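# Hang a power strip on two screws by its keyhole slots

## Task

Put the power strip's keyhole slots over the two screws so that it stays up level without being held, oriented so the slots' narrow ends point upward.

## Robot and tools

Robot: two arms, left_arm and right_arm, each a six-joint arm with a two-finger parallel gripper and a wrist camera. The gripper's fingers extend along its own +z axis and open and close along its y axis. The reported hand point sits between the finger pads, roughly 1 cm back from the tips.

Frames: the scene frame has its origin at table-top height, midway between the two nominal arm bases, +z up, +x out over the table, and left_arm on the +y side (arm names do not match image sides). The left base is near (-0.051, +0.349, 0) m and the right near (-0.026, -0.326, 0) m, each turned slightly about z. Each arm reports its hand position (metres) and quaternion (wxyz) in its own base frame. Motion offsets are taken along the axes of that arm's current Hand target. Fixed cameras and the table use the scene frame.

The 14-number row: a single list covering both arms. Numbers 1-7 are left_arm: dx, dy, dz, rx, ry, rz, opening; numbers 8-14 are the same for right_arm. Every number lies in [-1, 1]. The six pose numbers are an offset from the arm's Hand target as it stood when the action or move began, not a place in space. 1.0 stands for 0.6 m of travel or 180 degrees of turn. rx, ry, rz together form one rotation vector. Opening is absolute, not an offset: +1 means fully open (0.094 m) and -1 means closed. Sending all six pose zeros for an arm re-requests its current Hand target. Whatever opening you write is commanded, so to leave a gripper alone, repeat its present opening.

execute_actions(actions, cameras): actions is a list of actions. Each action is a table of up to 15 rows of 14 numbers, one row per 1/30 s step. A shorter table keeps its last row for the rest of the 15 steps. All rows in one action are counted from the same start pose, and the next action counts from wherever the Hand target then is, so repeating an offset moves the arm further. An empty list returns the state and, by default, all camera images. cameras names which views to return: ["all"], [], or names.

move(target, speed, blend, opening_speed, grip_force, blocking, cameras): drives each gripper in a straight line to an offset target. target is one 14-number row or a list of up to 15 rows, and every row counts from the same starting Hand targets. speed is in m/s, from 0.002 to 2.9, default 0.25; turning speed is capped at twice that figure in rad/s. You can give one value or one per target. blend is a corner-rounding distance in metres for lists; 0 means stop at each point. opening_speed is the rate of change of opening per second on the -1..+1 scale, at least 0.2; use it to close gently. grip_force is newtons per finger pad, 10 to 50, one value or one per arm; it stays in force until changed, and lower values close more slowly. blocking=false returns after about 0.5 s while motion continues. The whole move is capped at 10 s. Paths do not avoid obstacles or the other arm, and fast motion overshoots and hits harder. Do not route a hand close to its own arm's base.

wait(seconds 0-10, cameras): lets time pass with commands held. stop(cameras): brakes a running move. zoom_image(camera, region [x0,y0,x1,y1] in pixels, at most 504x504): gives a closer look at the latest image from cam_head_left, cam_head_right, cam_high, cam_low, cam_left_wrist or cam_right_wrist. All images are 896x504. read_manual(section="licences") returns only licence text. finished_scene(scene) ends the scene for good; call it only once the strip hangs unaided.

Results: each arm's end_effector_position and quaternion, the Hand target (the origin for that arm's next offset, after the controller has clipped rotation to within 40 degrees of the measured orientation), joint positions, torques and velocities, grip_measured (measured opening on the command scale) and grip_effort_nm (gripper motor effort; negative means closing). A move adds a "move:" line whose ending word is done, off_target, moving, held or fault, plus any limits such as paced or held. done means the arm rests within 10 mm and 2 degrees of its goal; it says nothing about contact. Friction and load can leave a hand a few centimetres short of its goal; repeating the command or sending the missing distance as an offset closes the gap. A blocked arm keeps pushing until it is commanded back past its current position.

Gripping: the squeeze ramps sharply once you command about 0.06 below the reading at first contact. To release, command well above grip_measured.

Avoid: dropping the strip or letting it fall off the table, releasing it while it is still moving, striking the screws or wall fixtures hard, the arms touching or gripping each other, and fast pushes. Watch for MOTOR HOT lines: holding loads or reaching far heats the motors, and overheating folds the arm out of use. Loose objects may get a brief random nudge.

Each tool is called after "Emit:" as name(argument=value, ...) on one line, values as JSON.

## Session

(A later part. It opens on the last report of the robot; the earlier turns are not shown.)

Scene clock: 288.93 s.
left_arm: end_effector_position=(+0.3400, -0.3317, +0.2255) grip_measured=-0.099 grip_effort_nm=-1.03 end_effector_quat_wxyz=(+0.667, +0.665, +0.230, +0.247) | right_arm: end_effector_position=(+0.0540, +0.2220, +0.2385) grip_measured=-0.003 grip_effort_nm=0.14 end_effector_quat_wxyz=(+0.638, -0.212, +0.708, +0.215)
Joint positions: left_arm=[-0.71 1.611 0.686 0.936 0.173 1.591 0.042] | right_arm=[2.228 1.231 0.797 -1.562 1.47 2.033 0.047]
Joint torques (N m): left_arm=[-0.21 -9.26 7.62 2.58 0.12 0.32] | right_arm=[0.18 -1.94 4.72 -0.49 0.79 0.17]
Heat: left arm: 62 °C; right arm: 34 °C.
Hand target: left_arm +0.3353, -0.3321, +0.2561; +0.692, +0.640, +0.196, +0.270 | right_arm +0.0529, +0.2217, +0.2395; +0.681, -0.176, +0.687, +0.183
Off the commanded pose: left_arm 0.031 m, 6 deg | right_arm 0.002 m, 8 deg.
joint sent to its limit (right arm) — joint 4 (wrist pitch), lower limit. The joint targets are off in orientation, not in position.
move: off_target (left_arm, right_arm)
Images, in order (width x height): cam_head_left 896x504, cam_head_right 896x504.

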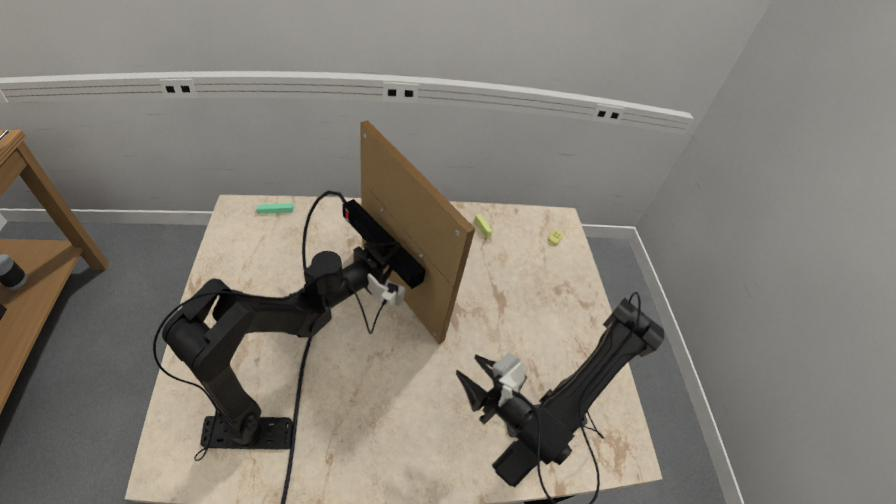

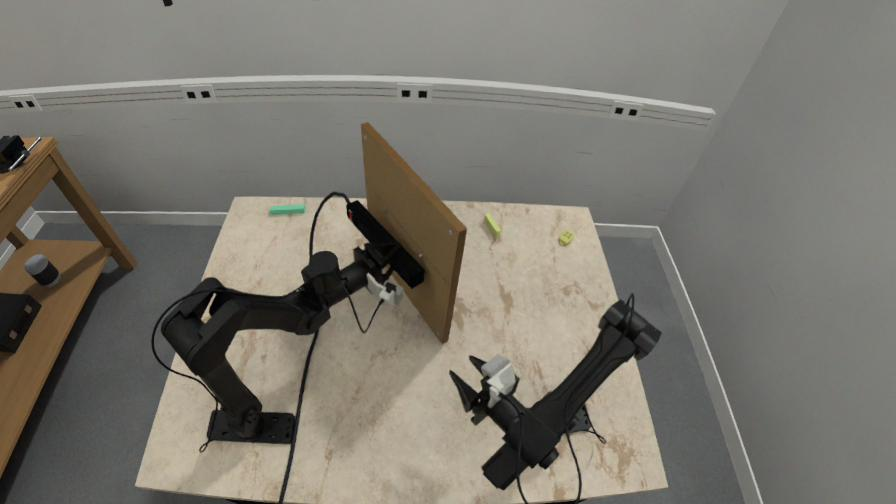

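Emit:
move(target=[[-0.027,0.055,0.0,0,0,0,-0.4,0,0,0,0,0,0,0.0],[-0.027,0.055,0.035,0,0,0,-0.4,0,0,0,0,0,0,0.0]], speed=0.06, cameras=["cam_head_left"])

Emit:
zoom_image(camera="cam_head_left", region=[350, 180, 440, 270])

Scene clock: 297.63 s.
left_arm: end_effector_position=(+0.3295, -0.3503, +0.2533) grip_measured=-0.099 grip_effort_nm=-1.03 end_effector_quat_wxyz=(+0.663, +0.671, +0.228, +0.244) | right_arm: end_effector_position=(+0.0540, +0.2220, +0.2385) grip_measured=-0.003 grip_effort_nm=0.14 end_effector_quat_wxyz=(+0.638, -0.212, +0.708, +0.215)
Joint positions: left_arm=[-0.774 1.548 0.773 0.771 0.117 1.597 0.042] | right_arm=[2.228 1.231 0.797 -1.562 1.47 2.033 0.047]
Joint torques (N m): left_arm=[-0.69 -6.76 11.45 2.63 0 0.33] | right_arm=[0.32 -1.98 4.88 -0.5 0.75 0.14]
Heat: left arm: 62 °C; right arm: 34 °C.
Hand target: left_arm +0.3316, -0.3575, +0.2899; +0.692, +0.640, +0.196, +0.270 | right_arm +0.0529, +0.2217, +0.2395; +0.681, -0.176, +0.687, +0.183
Off the commanded pose: left_arm 0.037 m, 7 deg | right_arm 0.002 m, 8 deg.
joint sent to its limit (right arm) — joint 4 (wrist pitch), lower limit. The joint targets are off in orientation, not in position.
move: off_target (left_arm, right_arm)
Images, in order (width x height): cam_head_left 896x504.

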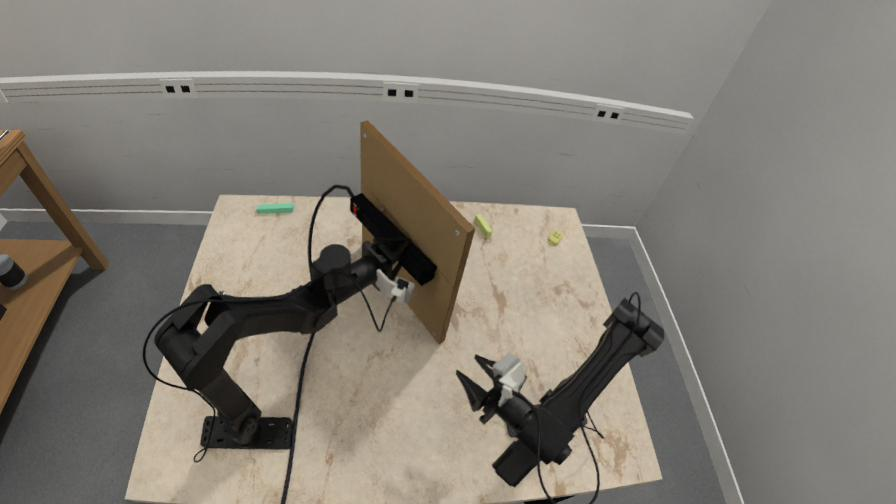

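Scaled by 5.600 from the camera's 896x504 image, which has a finer 1280x720 frame.

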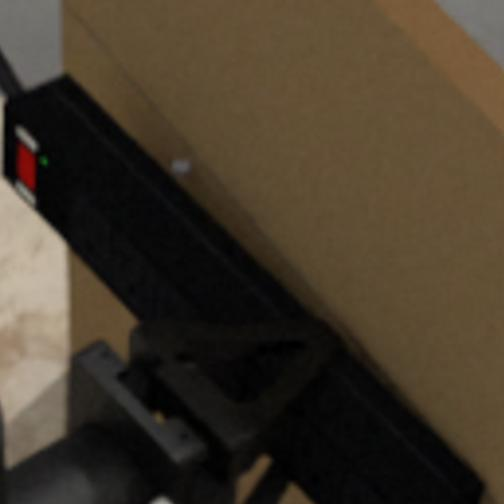

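Emit:
move(target=[0.0,0.018,0.008,0.0,0.035,0,-0.4,0,0,0,0,0,0,0.0], speed=0.05, cameras=["cam_head_left"])

Emit:
zoom_image(camera="cam_head_left", region=[350, 180, 440, 270])

Scene clock: 302.87 s.
left_arm: end_effector_position=(+0.3264, -0.3546, +0.2511) grip_measured=-0.099 grip_effort_nm=-1.02 end_effector_quat_wxyz=(+0.650, +0.666, +0.252, +0.266) | right_arm: end_effector_position=(+0.0540, +0.2220, +0.2385) grip_measured=-0.003 grip_effort_nm=0.14 end_effector_quat_wxyz=(+0.638, -0.212, +0.708, +0.215)
Joint positions: left_arm=[-0.834 1.548 0.775 0.759 -0.013 1.598 0.042] | right_arm=[2.228 1.231 0.797 -1.562 1.47 2.033 0.047]
Joint torques (N m): left_arm=[-1.48 -7.95 13.7 2.42 -0.47 0.35] | right_arm=[0.5 -1.89 4.98 -0.49 0.79 0.12]
Heat: left arm: 62 °C; right arm: 34 °C.
Hand target: left_arm +0.3332, -0.3608, +0.3011; +0.680, +0.624, +0.233, +0.305 | right_arm +0.0529, +0.2217, +0.2395; +0.681, -0.176, +0.687, +0.183
Off the commanded pose: left_arm 0.051 m, 8 deg | right_arm 0.002 m, 8 deg.
joint sent to its limit (right arm) — joint 4 (wrist pitch), lower limit. The joint targets are off in orientation, not in position.
move: off_target (left_arm, right_arm)
Images, in order (width x height): cam_head_left 896x504.

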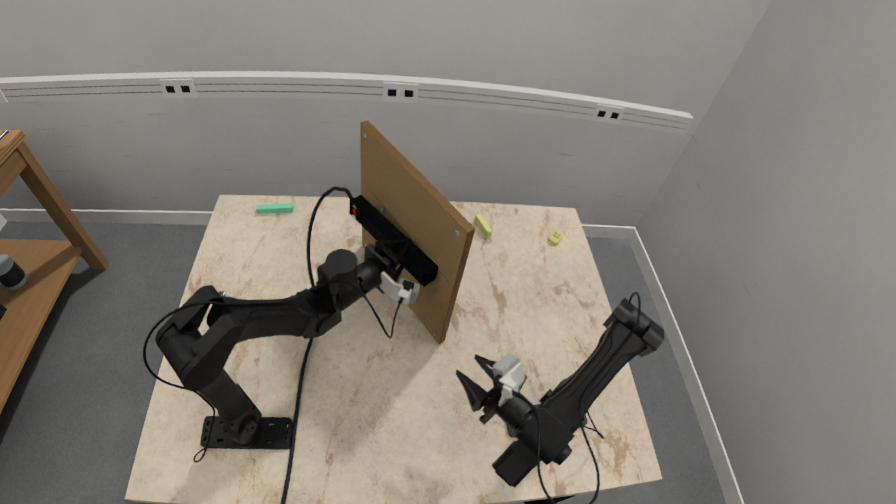

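Scaled by 5.600 from the camera's 896x504 image, which has a finer 1280x720 frame.

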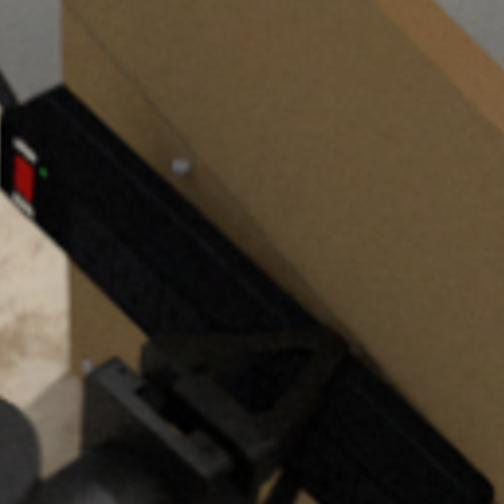

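Emit:
move(target=[0.0,0.01,-0.01,0.0,-0.065,0,-0.4,0,0,0,0,0,0,0.0], speed=0.05, cameras=["cam_head_left"])

Emit:
zoom_image(camera="cam_head_left", region=[350, 180, 440, 270])

Scene clock: 314.53 s.
left_arm: end_effector_position=(+0.3249, -0.3550, +0.2537) grip_measured=-0.099 grip_effort_nm=-1.03 end_effector_quat_wxyz=(+0.661, +0.693, +0.202, +0.205) | right_arm: end_effector_position=(+0.0540, +0.2220, +0.2385) grip_measured=-0.003 grip_effort_nm=0.13 end_effector_quat_wxyz=(+0.638, -0.212, +0.708, +0.215)
Joint positions: left_arm=[-0.74 1.538 0.811 0.684 0.246 1.599 0.042] | right_arm=[2.228 1.231 0.797 -1.562 1.47 2.033 0.047]
Joint torques (N m): left_arm=[0.76 -9.21 12.04 2.65 0.13 0.29] | right_arm=[0.38 -2.04 4.75 -0.49 0.8 0.15]
Heat: left arm: 62 °C; right arm: 34 °C.
Hand target: left_arm +0.3283, -0.3563, +0.3063; +0.701, +0.652, +0.163, +0.239 | right_arm +0.0529, +0.2217, +0.2395; +0.681, -0.176, +0.687, +0.183
Off the commanded pose: left_arm 0.053 m, 9 deg | right_arm 0.002 m, 8 deg.
joint sent to its limit (right arm) — joint 4 (wrist pitch), lower limit. The joint targets are off in orientation, not in position.
move: off_target (left_arm, right_arm)
Images, in order (width x height): cam_head_left 896x504.

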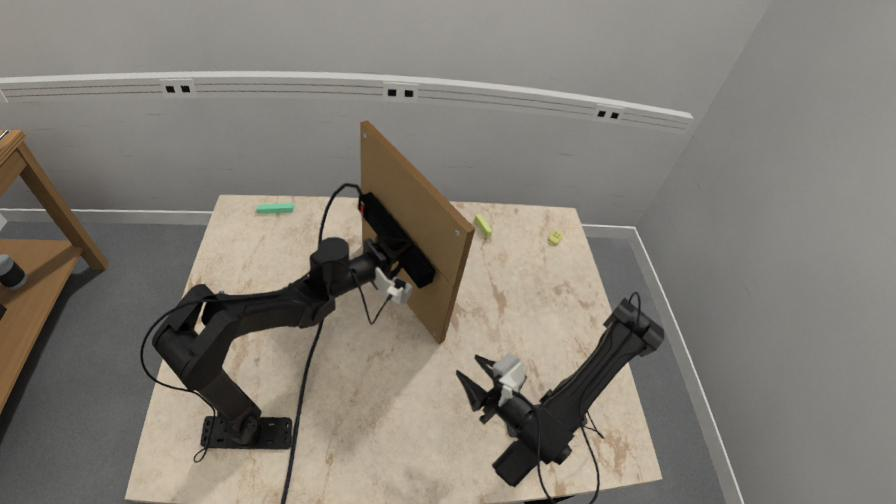

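Scaled by 5.600 from the camera's 896x504 image, which has a finer 1280x720 frame.

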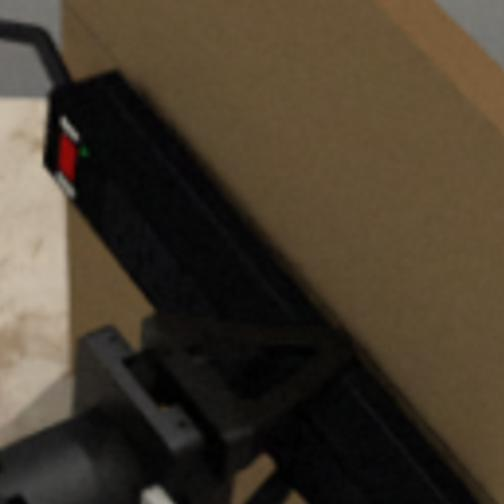

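Emit:
move(target=[0.02,0.016,0.015,0.0,0,0,-0.4,0,0,0,0,0,0,0.0], speed=0.05, cameras=["cam_head_left"])

Emit:
zoom_image(camera="cam_head_left", region=[350, 180, 440, 270])

Scene clock: 319.57 s.
left_arm: end_effector_position=(+0.3371, -0.3540, +0.2760) grip_measured=-0.099 grip_effort_nm=-1.03 end_effector_quat_wxyz=(+0.668, +0.686, +0.200, +0.208) | right_arm: end_effector_position=(+0.0540, +0.2220, +0.2385) grip_measured=-0.003 grip_effort_nm=0.14 end_effector_quat_wxyz=(+0.638, -0.212, +0.708, +0.215)
Joint positions: left_arm=[-0.713 1.538 0.885 0.631 0.272 1.595 0.042] | right_arm=[2.228 1.231 0.797 -1.562 1.47 2.033 0.047]
Joint torques (N m): left_arm=[0.72 -7.21 12.08 2.68 0.14 0.31] | right_arm=[0.23 -1.94 4.89 -0.49 0.79 0.13]
Heat: left arm: 62 °C; right arm: 34 °C.
Hand target: left_arm +0.3419, -0.3570, +0.3175; +0.701, +0.652, +0.163, +0.239 | right_arm +0.0529, +0.2217, +0.2395; +0.681, -0.176, +0.687, +0.183
Off the commanded pose: left_arm 0.042 m, 8 deg | right_arm 0.002 m, 8 deg.
joint sent to its limit (right arm) — joint 4 (wrist pitch), lower limit. The joint targets are off in orientation, not in position.
move: off_target (left_arm, right_arm)
Images, in order (width x height): cam_head_left 896x504.

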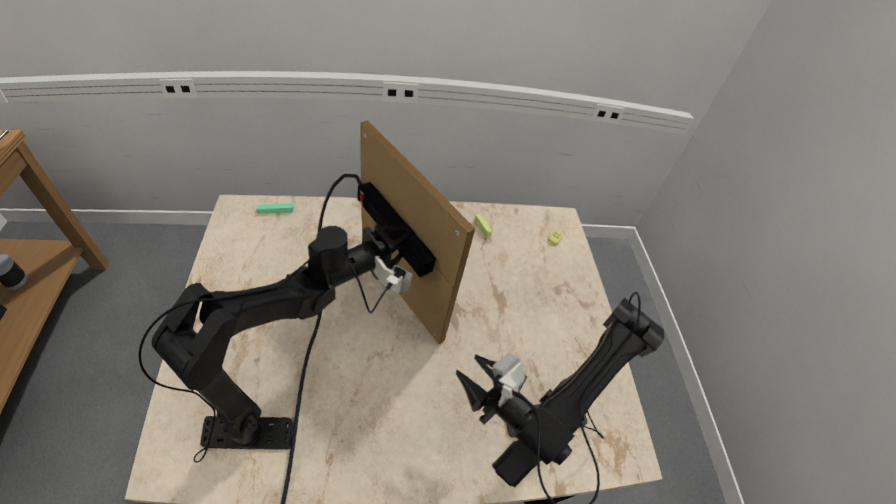

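Scaled by 5.600 from the camera's 896x504 image, which has a finer 1280x720 frame.

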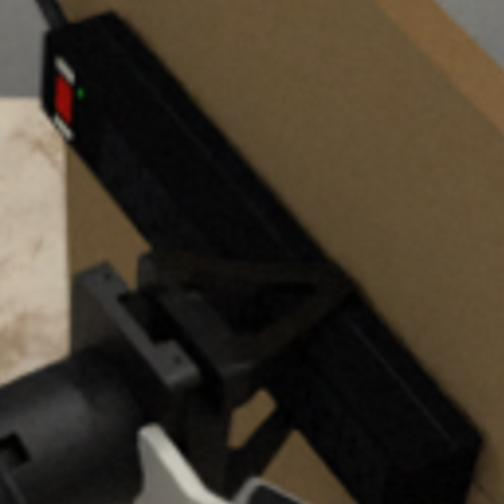

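Emit:
move(target=[0.005,-0.045,-0.005,0.0,0,0,-0.4,0,0,0,0,0,0,0.0], speed=0.04)

Scene clock: 323.03 s.
left_arm: end_effector_position=(+0.3413, -0.3532, +0.2739) grip_measured=-0.099 grip_effort_nm=-1.03 end_effector_quat_wxyz=(+0.682, +0.674, +0.192, +0.210) | right_arm: end_effector_position=(+0.0540, +0.2220, +0.2385) grip_measured=-0.003 grip_effort_nm=0.14 end_effector_quat_wxyz=(+0.638, -0.212, +0.708, +0.215)
Joint positions: left_arm=[-0.696 1.572 0.866 0.727 0.299 1.585 0.042] | right_arm=[2.228 1.231 0.797 -1.562 1.47 2.033 0.047]
Joint torques (N m): left_arm=[0.66 -5.59 8.73 2.8 0.02 0.37] | right_arm=[0.21 -1.89 4.81 -0.46 0.76 0.13]
Heat: left arm: 63 °C; right arm: 34 °C.
Hand target: left_arm +0.3461, -0.3538, +0.2908; +0.701, +0.652, +0.163, +0.239 | right_arm +0.0529, +0.2217, +0.2395; +0.681, -0.176, +0.687, +0.183
Off the commanded pose: left_arm 0.018 m, 6 deg | right_arm 0.002 m, 8 deg.
joint sent to its limit (right arm) — joint 4 (wrist pitch), lower limit. The joint targets are off in orientation, not in position.
move: off_target (left_arm, right_arm)

Emit:
move(target=[-0.008,-0.025,0.01,0.01,0,0,-0.4,0,0,0,0,0,0,0.0], speed=0.04, cameras=["cam_head_left"])

Emit:
zoom_image(camera="cam_head_left", region=[350, 180, 440, 270])

Scene clock: 325.23 s.
left_arm: end_effector_position=(+0.3417, -0.3554, +0.2738) grip_measured=-0.099 grip_effort_nm=-1.03 end_effector_quat_wxyz=(+0.687, +0.671, +0.186, +0.210) | right_arm: end_effector_position=(+0.0540, +0.2220, +0.2385) grip_measured=-0.003 grip_effort_nm=0.13 end_effector_quat_wxyz=(+0.638, -0.212, +0.708, +0.215)
Joint positions: left_arm=[-0.696 1.587 0.866 0.755 0.307 1.588 0.042] | right_arm=[2.228 1.231 0.797 -1.562 1.47 2.033 0.047]
Joint torques (N m): left_arm=[-1.02 -3.93 9.22 2.5 -0.23 0.43] | right_arm=[0.32 -2.04 4.67 -0.5 0.8 0.11]
Heat: left arm: 63 °C; right arm: 34 °C.
Hand target: left_arm +0.3472, -0.3620, +0.2762; +0.690, +0.663, +0.166, +0.237 | right_arm +0.0529, +0.2217, +0.2395; +0.681, -0.176, +0.687, +0.183
Off the commanded pose: left_arm 0.009 m, 4 deg | right_arm 0.002 m, 8 deg.
joint sent to its limit (right arm) — joint 4 (wrist pitch), lower limit. The joint targets are off in orientation, not in position.
move: off_target (left_arm, right_arm)
Images, in order (width x height): cam_head_left 896x504.

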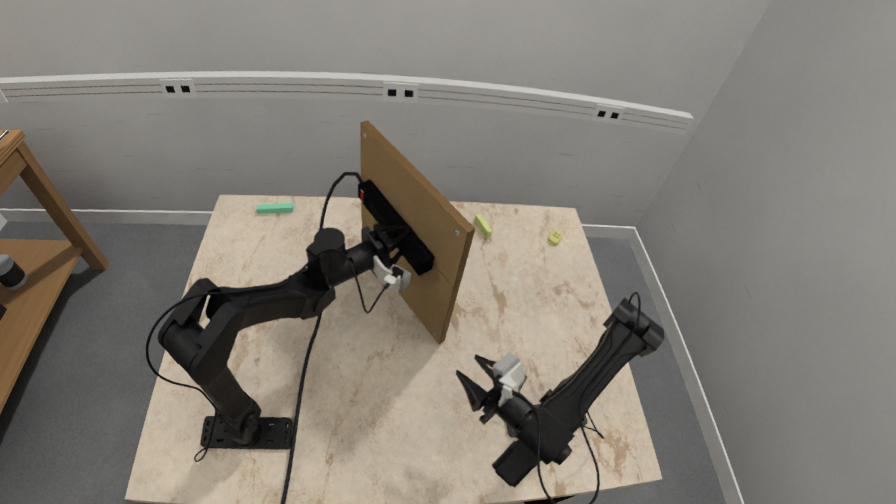

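Scaled by 5.600 from the camera's 896x504 image, which has a finer 1280x720 frame.

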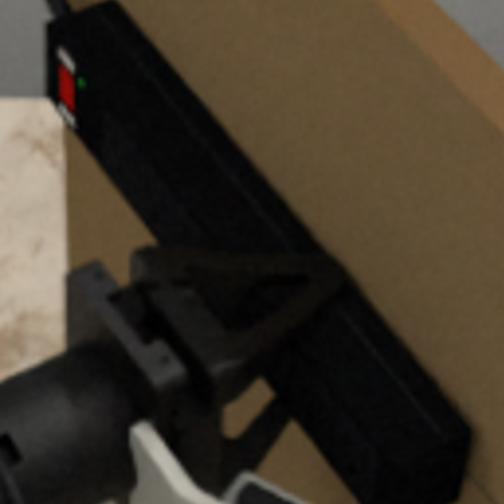

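Emit:
move(target=[0,-0.03,-0.012,0.01,0,-0.014,-0.4,0,0,0,0,0,0,0.0], speed=0.04, cameras=["cam_head_left"])

Emit:
zoom_image(camera="cam_head_left", region=[350, 180, 440, 270])

Scene clock: 329.43 s.
left_arm: end_effector_position=(+0.3409, -0.3543, +0.2725) grip_measured=-0.099 grip_effort_nm=-1.03 end_effector_quat_wxyz=(+0.697, +0.659, +0.185, +0.212) | right_arm: end_effector_position=(+0.0540, +0.2220, +0.2385) grip_measured=-0.003 grip_effort_nm=0.13 end_effector_quat_wxyz=(+0.638, -0.212, +0.708, +0.215)
Joint positions: left_arm=[-0.696 1.602 0.84 0.828 0.305 1.573 0.042] | right_arm=[2.228 1.231 0.797 -1.562 1.47 2.033 0.047]
Joint torques (N m): left_arm=[-0.09 -4.9 7.24 1.94 -0.13 0.26] | right_arm=[0.18 -1.92 5.01 -0.5 0.78 0.13]
Heat: left arm: 62 °C; right arm: 34 °C.
Hand target: left_arm +0.3452, -0.3561, +0.2576; +0.685, +0.670, +0.185, +0.219 | right_arm +0.0529, +0.2217, +0.2395; +0.681, -0.176, +0.687, +0.183
Off the commanded pose: left_arm 0.015 m, 2 deg | right_arm 0.002 m, 8 deg.
joint sent to its limit (right arm) — joint 4 (wrist pitch), lower limit. The joint targets are off in orientation, not in position.
move: off_target (left_arm, right_arm)
Images, in order (width x height): cam_head_left 896x504.

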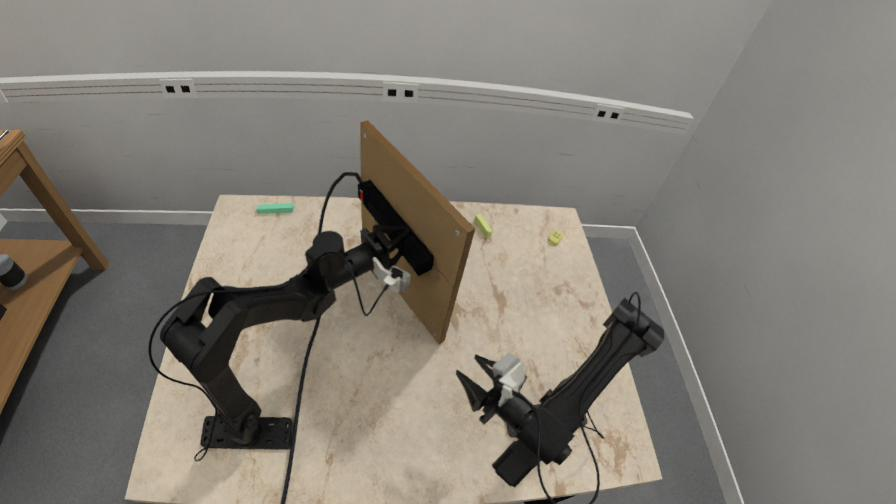

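Scaled by 5.600 from the camera's 896x504 image, which has a finer 1280x720 frame.

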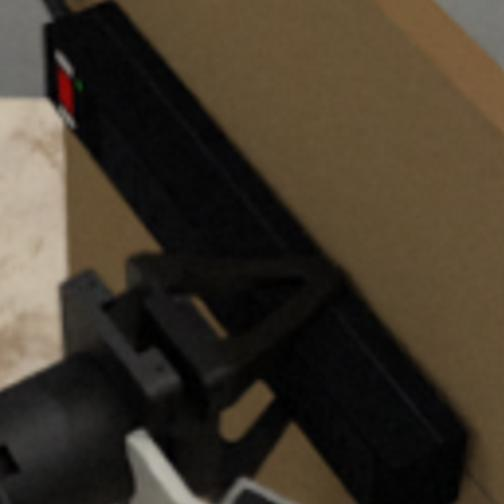

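Emit:
move(target=[0,-0.03,0.003,0.01,0,0,-0.4,0,0,0,0,0,0,0.0], speed=0.04, cameras=["cam_head_left"])

Emit:
zoom_image(camera="cam_head_left", region=[350, 180, 440, 270])

Scene clock: 332.43 s.
left_arm: end_effector_position=(+0.3407, -0.3539, +0.2714) grip_measured=-0.099 grip_effort_nm=-1.03 end_effector_quat_wxyz=(+0.705, +0.651, +0.182, +0.215) | right_arm: end_effector_position=(+0.0540, +0.2220, +0.2385) grip_measured=-0.003 grip_effort_nm=0.13 end_effector_quat_wxyz=(+0.638, -0.212, +0.708, +0.215)
Joint positions: left_arm=[-0.696 1.618 0.824 0.884 0.305 1.567 0.042] | right_arm=[2.228 1.231 0.797 -1.562 1.47 2.033 0.047]
Joint torques (N m): left_arm=[-0.1 -4.01 6.95 1.5 -0.13 0.4] | right_arm=[0.31 -2.07 4.83 -0.49 0.79 0.15]
Heat: left arm: 62 °C; right arm: 34 °C.
Hand target: left_arm +0.3471, -0.3577, +0.2397; +0.674, +0.681, +0.188, +0.216 | right_arm +0.0529, +0.2217, +0.2395; +0.681, -0.176, +0.687, +0.183
Off the commanded pose: left_arm 0.033 m, 5 deg | right_arm 0.002 m, 8 deg.
joint sent to its limit (right arm) — joint 4 (wrist pitch), lower limit. The joint targets are off in orientation, not in position.
move: off_target (left_arm, right_arm)
Images, in order (width x height): cam_head_left 896x504.

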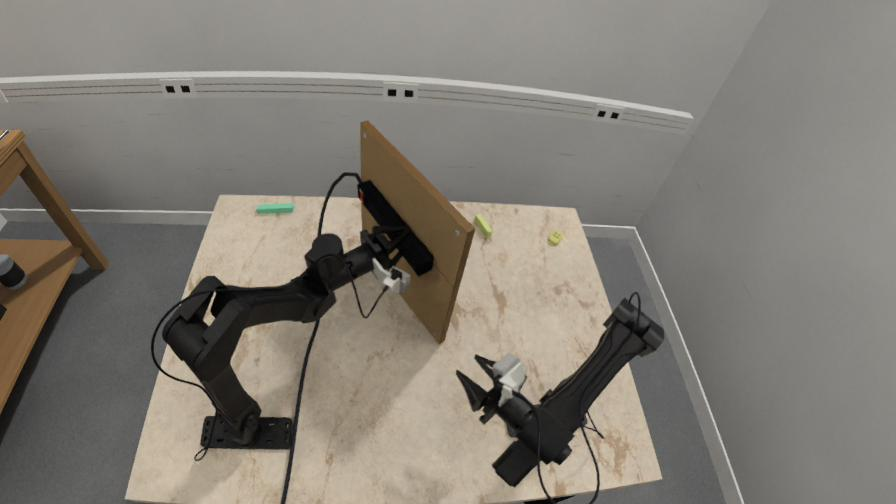

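Scaled by 5.600 from the camera's 896x504 image, which has a finer 1280x720 frame.

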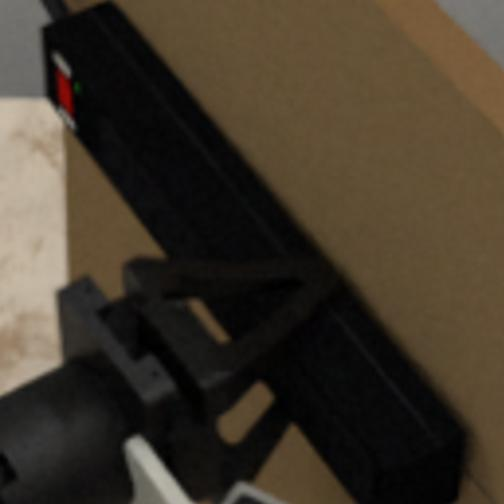

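Emit:
move(target=[[0,0.02,-0.05,0,0,0.005,-0.4,0,0,0,0,0,0,0.0],[-0.005,0.06,-0.05,-0.01,0,0.008,-0.4,0,0,0,0,0,0,0.0]], speed=0.05, cameras=["cam_head_left"])

Emit:
zoom_image(camera="cam_head_left", region=[350, 180, 440, 270])

Scene clock: 341.47 s.
left_arm: end_effector_position=(+0.3290, -0.3381, +0.2404) grip_measured=-0.100 grip_effort_nm=-1.02 end_effector_quat_wxyz=(+0.653, +0.702, +0.208, +0.195) | right_arm: end_effector_position=(+0.0540, +0.2220, +0.2385) grip_measured=-0.003 grip_effort_nm=0.14 end_effector_quat_wxyz=(+0.638, -0.212, +0.708, +0.215)
Joint positions: left_arm=[-0.686 1.523 0.769 0.679 0.307 1.595 0.042] | right_arm=[2.228 1.231 0.797 -1.562 1.47 2.033 0.047]
Joint torques (N m): left_arm=[0.2 -9.8 8.02 2.65 0.01 0.28] | right_arm=[0.27 -1.94 4.81 -0.48 0.77 0.11]
Heat: left arm: 59 °C; right arm: 34 °C.
Hand target: left_arm +0.3269, -0.3350, +0.2757; +0.682, +0.672, +0.176, +0.227 | right_arm +0.0529, +0.2217, +0.2395; +0.681, -0.176, +0.687, +0.183
Off the commanded pose: left_arm 0.035 m, 7 deg | right_arm 0.002 m, 8 deg.
joint sent to its limit (right arm) — joint 4 (wrist pitch), lower limit. The joint targets are off in orientation, not in position.
move: off_target (left_arm, right_arm)
Images, in order (width x height): cam_head_left 896x504.

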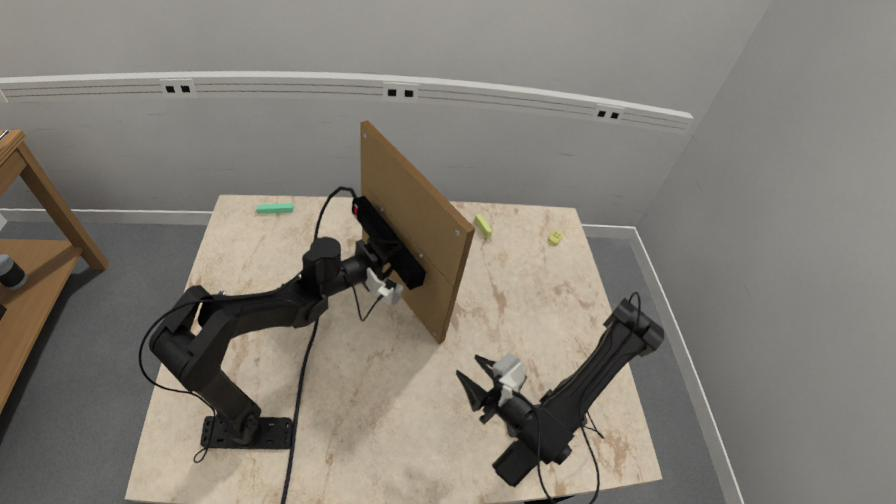

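Scaled by 5.600 from the camera's 896x504 image, which has a finer 1280x720 frame.

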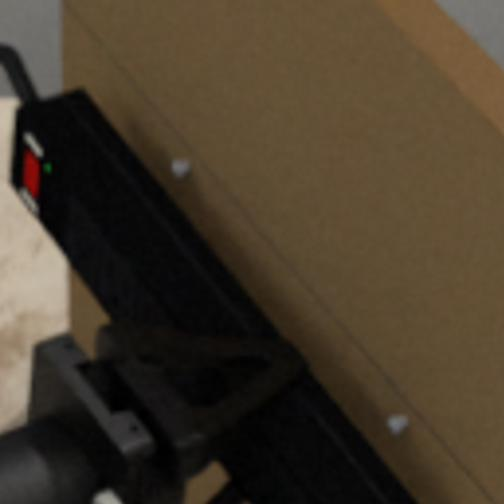

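Emit:
move(target=[0.0,0.02,0.035,0,0,0,-0.4,0,0,0,0,0,0,0.0], speed=0.05, cameras=["cam_head_left"])

Emit:
zoom_image(camera="cam_head_left", region=[350, 180, 440, 270])

Scene clock: 345.50 s.
left_arm: end_effector_position=(+0.3333, -0.3449, +0.2494) grip_measured=-0.100 grip_effort_nm=-1.03 end_effector_quat_wxyz=(+0.650, +0.703, +0.212, +0.196) | right_arm: end_effector_position=(+0.0540, +0.2220, +0.2385) grip_measured=-0.003 grip_effort_nm=0.14 end_effector_quat_wxyz=(+0.638, -0.212, +0.708, +0.215)
Joint positions: left_arm=[-0.699 1.529 0.824 0.623 0.284 1.593 0.042] | right_arm=[2.228 1.231 0.797 -1.562 1.47 2.033 0.047]
Joint torques (N m): left_arm=[-0.61 -6.8 11.79 2.68 0 0.3] | right_arm=[0.2 -2 4.85 -0.49 0.82 0.13]
Heat: left arm: 60 °C; right arm: 34 °C.
Hand target: left_arm +0.3375, -0.3526, +0.2882; +0.682, +0.672, +0.176, +0.227 | right_arm +0.0529, +0.2217, +0.2395; +0.681, -0.176, +0.687, +0.183
Off the commanded pose: left_arm 0.040 m, 7 deg | right_arm 0.002 m, 8 deg.
joint sent to its limit (right arm) — joint 4 (wrist pitch), lower limit. The joint targets are off in orientation, not in position.
move: off_target (left_arm, right_arm)
Images, in order (width x height): cam_head_left 896x504.

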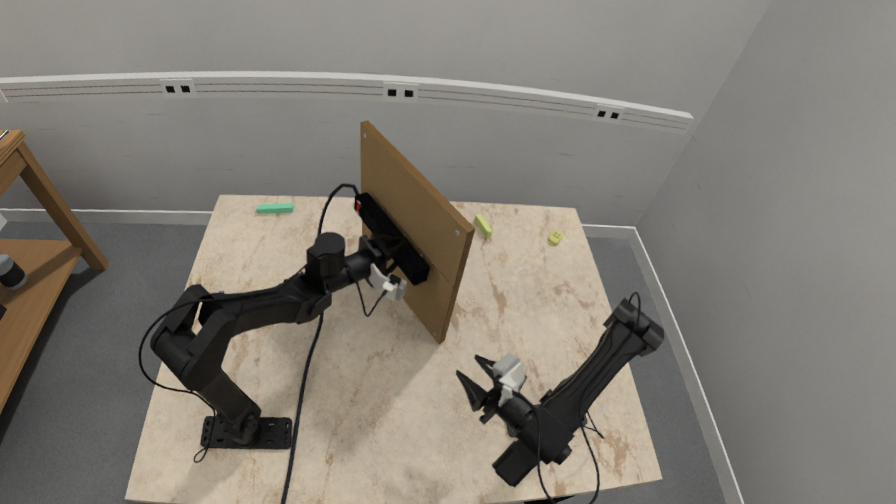

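Scaled by 5.600 from the camera's 896x504 image, which has a finer 1280x720 frame.

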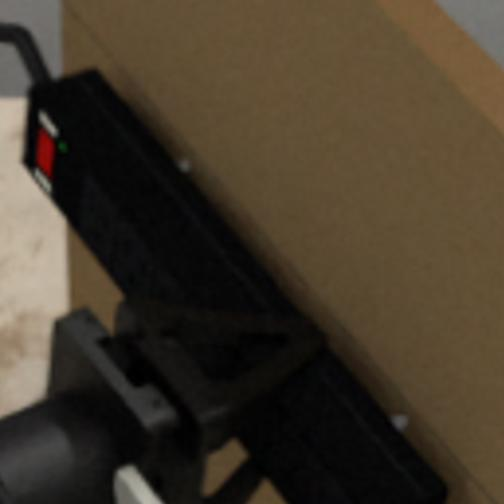

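Emit:
move(target=[0.004,0.012,0.025,0,0,0,-0.4,0,0,0,0,0,0,0.0], speed=0.05, cameras=["cam_head_left"])

Emit:
zoom_image(camera="cam_head_left", region=[350, 180, 440, 270])

Scene clock: 352.20 s.
left_arm: end_effector_position=(+0.3425, -0.3525, +0.2561) grip_measured=-0.100 grip_effort_nm=-1.03 end_effector_quat_wxyz=(+0.648, +0.702, +0.216, +0.199) | right_arm: end_effector_position=(+0.0540, +0.2220, +0.2385) grip_measured=-0.003 grip_effort_nm=0.14 end_effector_quat_wxyz=(+0.638, -0.212, +0.708, +0.215)
Joint positions: left_arm=[-0.704 1.56 0.885 0.593 0.27 1.592 0.042] | right_arm=[2.228 1.231 0.797 -1.562 1.47 2.033 0.047]
Joint torques (N m): left_arm=[-0.8 -6.39 12.94 2.67 0.08 0.32] | right_arm=[0.25 -1.92 4.82 -0.49 0.79 0.14]
Heat: left arm: 62 °C; right arm: 34 °C.
Hand target: left_arm +0.3472, -0.3639, +0.2962; +0.682, +0.672, +0.176, +0.227 | right_arm +0.0529, +0.2217, +0.2395; +0.681, -0.176, +0.687, +0.183
Off the commanded pose: left_arm 0.042 m, 8 deg | right_arm 0.002 m, 8 deg.
joint sent to its limit (right arm) — joint 4 (wrist pitch), lower limit. The joint targets are off in orientation, not in position.
move: off_target (left_arm, right_arm)
Images, in order (width x height): cam_head_left 896x504.

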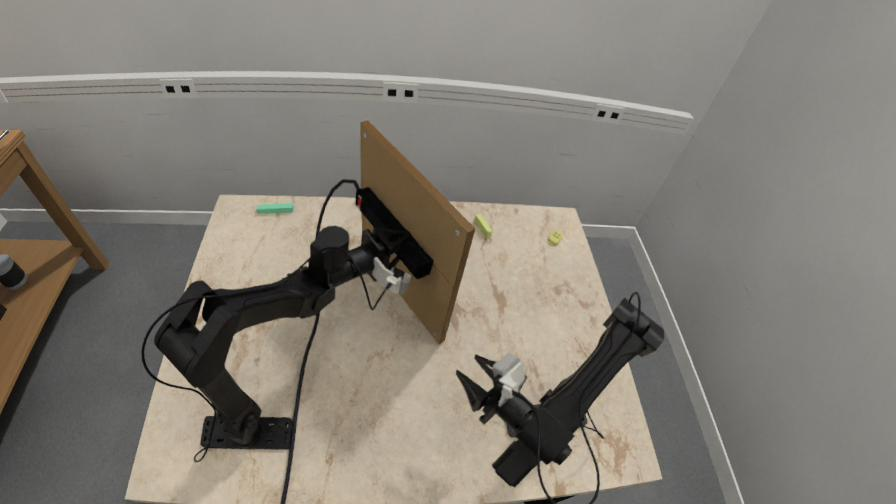

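Scaled by 5.600 from the camera's 896x504 image, which has a finer 1280x720 frame.

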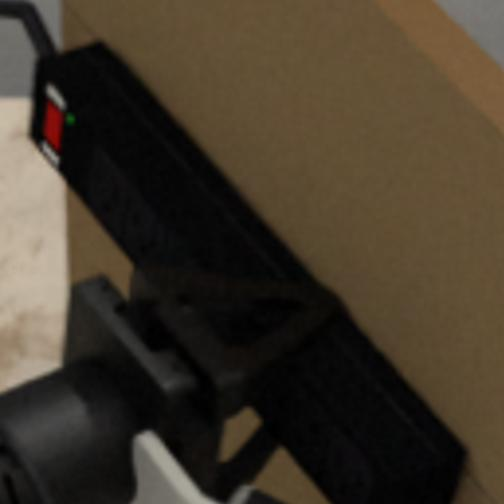

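Emit:
move(target=[-0.006,0.003,0.025,0,0,0.008,-0.4,0,0,0,0,0,0,0.0], speed=0.05, cameras=["cam_head_left"])

Emit:
zoom_image(camera="cam_head_left", region=[350, 180, 440, 270])

Scene clock: 355.43 s.
left_arm: end_effector_position=(+0.3436, -0.3533, +0.2556) grip_measured=-0.100 grip_effort_nm=-1.03 end_effector_quat_wxyz=(+0.643, +0.707, +0.217, +0.199) | right_arm: end_effector_position=(+0.0540, +0.2220, +0.2385) grip_measured=-0.003 grip_effort_nm=0.14 end_effector_quat_wxyz=(+0.638, -0.212, +0.708, +0.215)
Joint positions: left_arm=[-0.705 1.561 0.898 0.566 0.267 1.599 0.042] | right_arm=[2.228 1.231 0.797 -1.562 1.47 2.033 0.047]
Joint torques (N m): left_arm=[-2.99 -3.74 15.61 2.84 -0.12 0.47] | right_arm=[0.21 -1.96 4.9 -0.47 0.82 0.12]
Heat: left arm: 62 °C; right arm: 34 °C.
Hand target: left_arm +0.3522, -0.3785, +0.2982; +0.679, +0.675, +0.168, +0.236 | right_arm +0.0529, +0.2217, +0.2395; +0.681, -0.176, +0.687, +0.183
Off the commanded pose: left_arm 0.050 m, 9 deg | right_arm 0.002 m, 8 deg.
joint sent to its limit (right arm) — joint 4 (wrist pitch), lower limit. The joint targets are off in orientation, not in position.
move: off_target (left_arm, right_arm)
Images, in order (width x height): cam_head_left 896x504.

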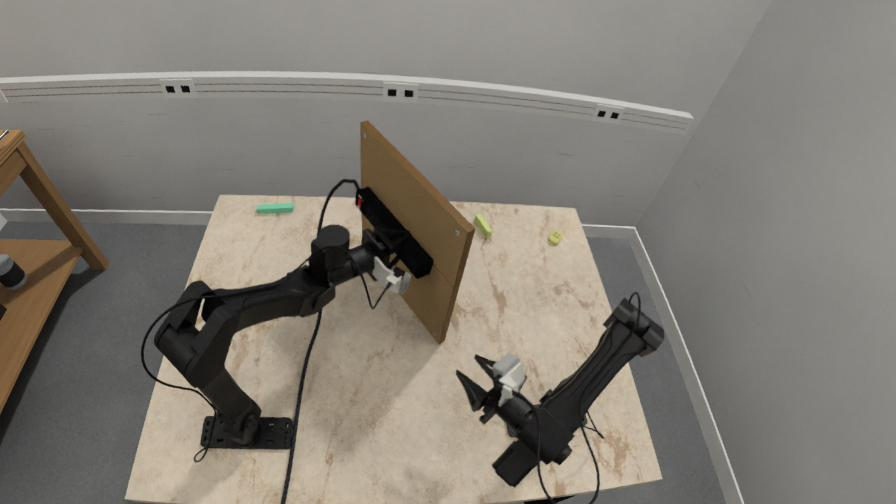

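Scaled by 5.600 from the camera's 896x504 image, which has a finer 1280x720 frame.

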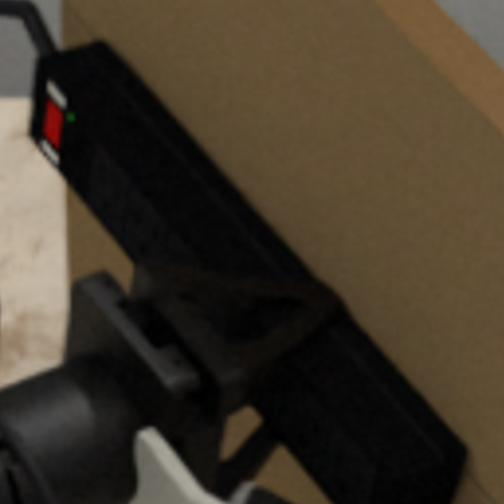

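Emit:
move(target=[0,-0.05,-0.015,0,0,0,-0.4,0,0,0,0,0,0,0.0], speed=0.05, cameras=["cam_head_left"])

Emit:
zoom_image(camera="cam_head_left", region=[350, 180, 440, 270])

Scene clock: 359.60 s.
left_arm: end_effector_position=(+0.3435, -0.3531, +0.2552) grip_measured=-0.100 grip_effort_nm=-1.03 end_effector_quat_wxyz=(+0.661, +0.692, +0.209, +0.204) | right_arm: end_effector_position=(+0.0540, +0.2220, +0.2385) grip_measured=-0.003 grip_effort_nm=0.14 end_effector_quat_wxyz=(+0.638, -0.212, +0.708, +0.215)
Joint positions: left_arm=[-0.701 1.581 0.862 0.673 0.276 1.588 0.042] | right_arm=[2.228 1.231 0.797 -1.562 1.47 2.033 0.047]
Joint torques (N m): left_arm=[-2 -2.06 11.47 2.93 -0.1 0.58] | right_arm=[0.25 -1.89 4.93 -0.51 0.8 0.1]
Heat: left arm: 64 °C; right arm: 34 °C.
Hand target: left_arm +0.3502, -0.3702, +0.2681; +0.679, +0.674, +0.168, +0.236 | right_arm +0.0529, +0.2217, +0.2395; +0.681, -0.176, +0.687, +0.183
Off the commanded pose: left_arm 0.022 m, 7 deg | right_arm 0.002 m, 8 deg.
joint sent to its limit (right arm) — joint 4 (wrist pitch), lower limit. The joint targets are off in orientation, not in position.
move: off_target (left_arm, right_arm)
Images, in order (width x height): cam_head_left 896x504.

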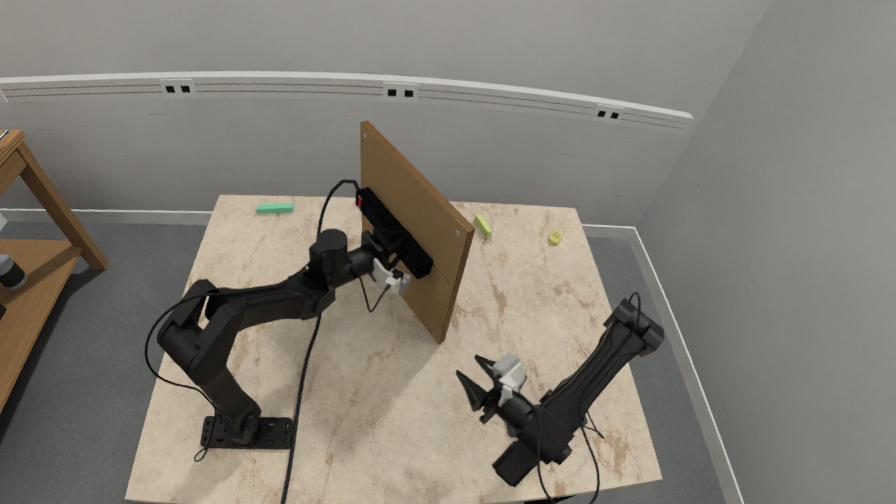

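Scaled by 5.600 from the camera's 896x504 image, which has a finer 1280x720 frame.

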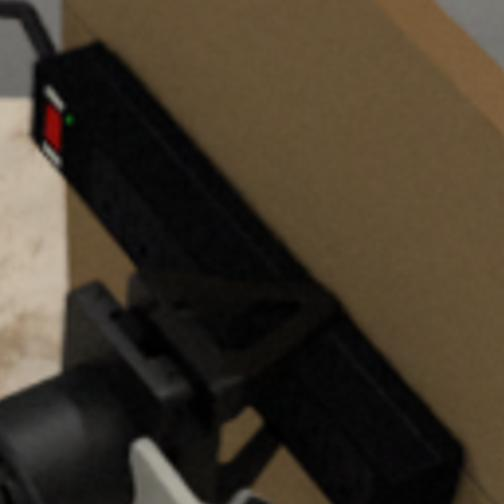

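Emit:
move(target=[0,-0.05,-0.015,0,0,0,-0.4,0,0,0,0,0,0,0.0], speed=0.05, cameras=["cam_head_left"])

Emit:
zoom_image(camera="cam_head_left", region=[350, 180, 440, 270])

Scene clock: 363.13 s.
left_arm: end_effector_position=(+0.3442, -0.3511, +0.2480) grip_measured=-0.100 grip_effort_nm=-1.03 end_effector_quat_wxyz=(+0.690, +0.661, +0.186, +0.227) | right_arm: end_effector_position=(+0.0540, +0.2220, +0.2385) grip_measured=-0.003 grip_effort_nm=0.14 end_effector_quat_wxyz=(+0.638, -0.212, +0.708, +0.215)
Joint positions: left_arm=[-0.694 1.654 0.787 0.926 0.286 1.598 0.042] | right_arm=[2.228 1.231 0.797 -1.562 1.47 2.033 0.047]
Joint torques (N m): left_arm=[-1.16 -3.59 9.84 1.86 -0.02 0.49] | right_arm=[0.28 -1.95 4.75 -0.5 0.79 0.11]
Heat: left arm: 65 °C; right arm: 34 °C.
Hand target: left_arm +0.3481, -0.3621, +0.2378; +0.679, +0.675, +0.168, +0.236 | right_arm +0.0529, +0.2217, +0.2395; +0.681, -0.176, +0.687, +0.183
Off the commanded pose: left_arm 0.015 m, 3 deg | right_arm 0.002 m, 8 deg.
joint sent to its limit (right arm) — joint 4 (wrist pitch), lower limit. The joint targets are off in orientation, not in position.
move: off_target (left_arm, right_arm)
Images, in order (width x height): cam_head_left 896x504.

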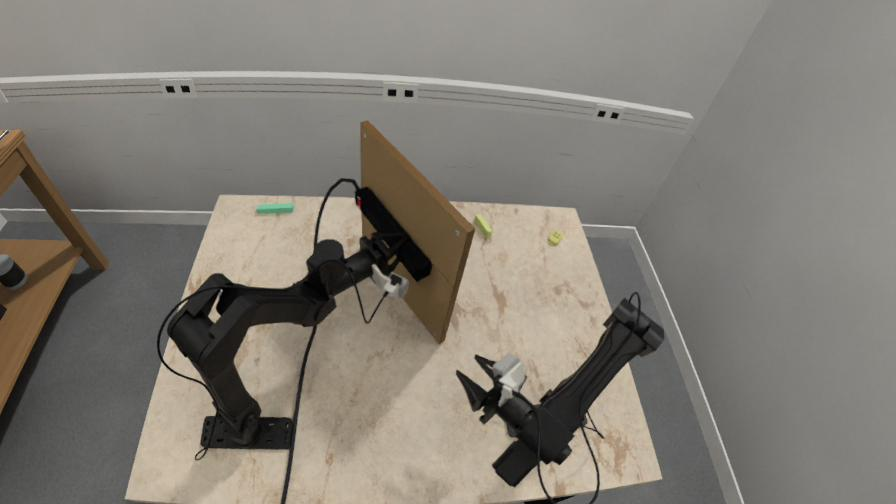

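Scaled by 5.600 from the camera's 896x504 image, which has a finer 1280x720 frame.

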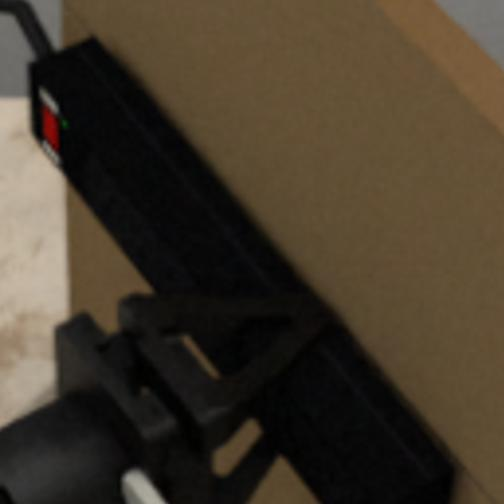

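Emit:
move(target=[0,0.02,-0.05,0,0,-0.004,-0.4,0,0,0,0,0,0,0.0], speed=0.05, cameras=["cam_head_left"])

Emit:
zoom_image(camera="cam_head_left", region=[350, 180, 440, 270])

Scene clock: 367.23 s.
left_arm: end_effector_position=(+0.3317, -0.3405, +0.2158) grip_measured=-0.100 grip_effort_nm=-1.03 end_effector_quat_wxyz=(+0.653, +0.700, +0.205, +0.202) | right_arm: end_effector_position=(+0.0540, +0.2220, +0.2385) grip_measured=-0.003 grip_effort_nm=0.14 end_effector_quat_wxyz=(+0.638, -0.212, +0.708, +0.215)
Joint positions: left_arm=[-0.69 1.599 0.721 0.81 0.295 1.606 0.042] | right_arm=[2.228 1.231 0.797 -1.562 1.47 2.033 0.047]
Joint torques (N m): left_arm=[0.81 -9.88 7.56 2.63 0.13 0.31] | right_arm=[0.27 -1.88 4.86 -0.51 0.81 0.13]
Heat: left arm: 64 °C; right arm: 34 °C.
Hand target: left_arm +0.3307, -0.3372, +0.2488; +0.681, +0.673, +0.172, +0.232 | right_arm +0.0529, +0.2217, +0.2395; +0.681, -0.176, +0.687, +0.183
Off the commanded pose: left_arm 0.033 m, 7 deg | right_arm 0.002 m, 8 deg.
joint sent to its limit (right arm) — joint 4 (wrist pitch), lower limit. The joint targets are off in orientation, not in position.
move: off_target (left_arm, right_arm)
Images, in order (width x height): cam_head_left 896x504.

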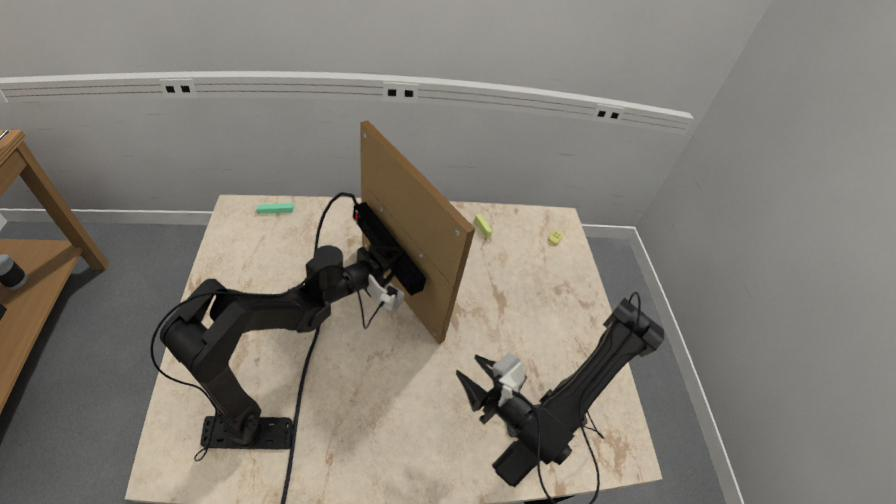

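Scaled by 5.600 from the camera's 896x504 image, which has a finer 1280x720 frame.

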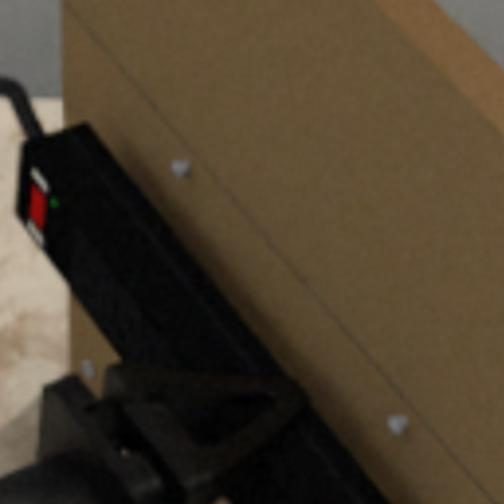

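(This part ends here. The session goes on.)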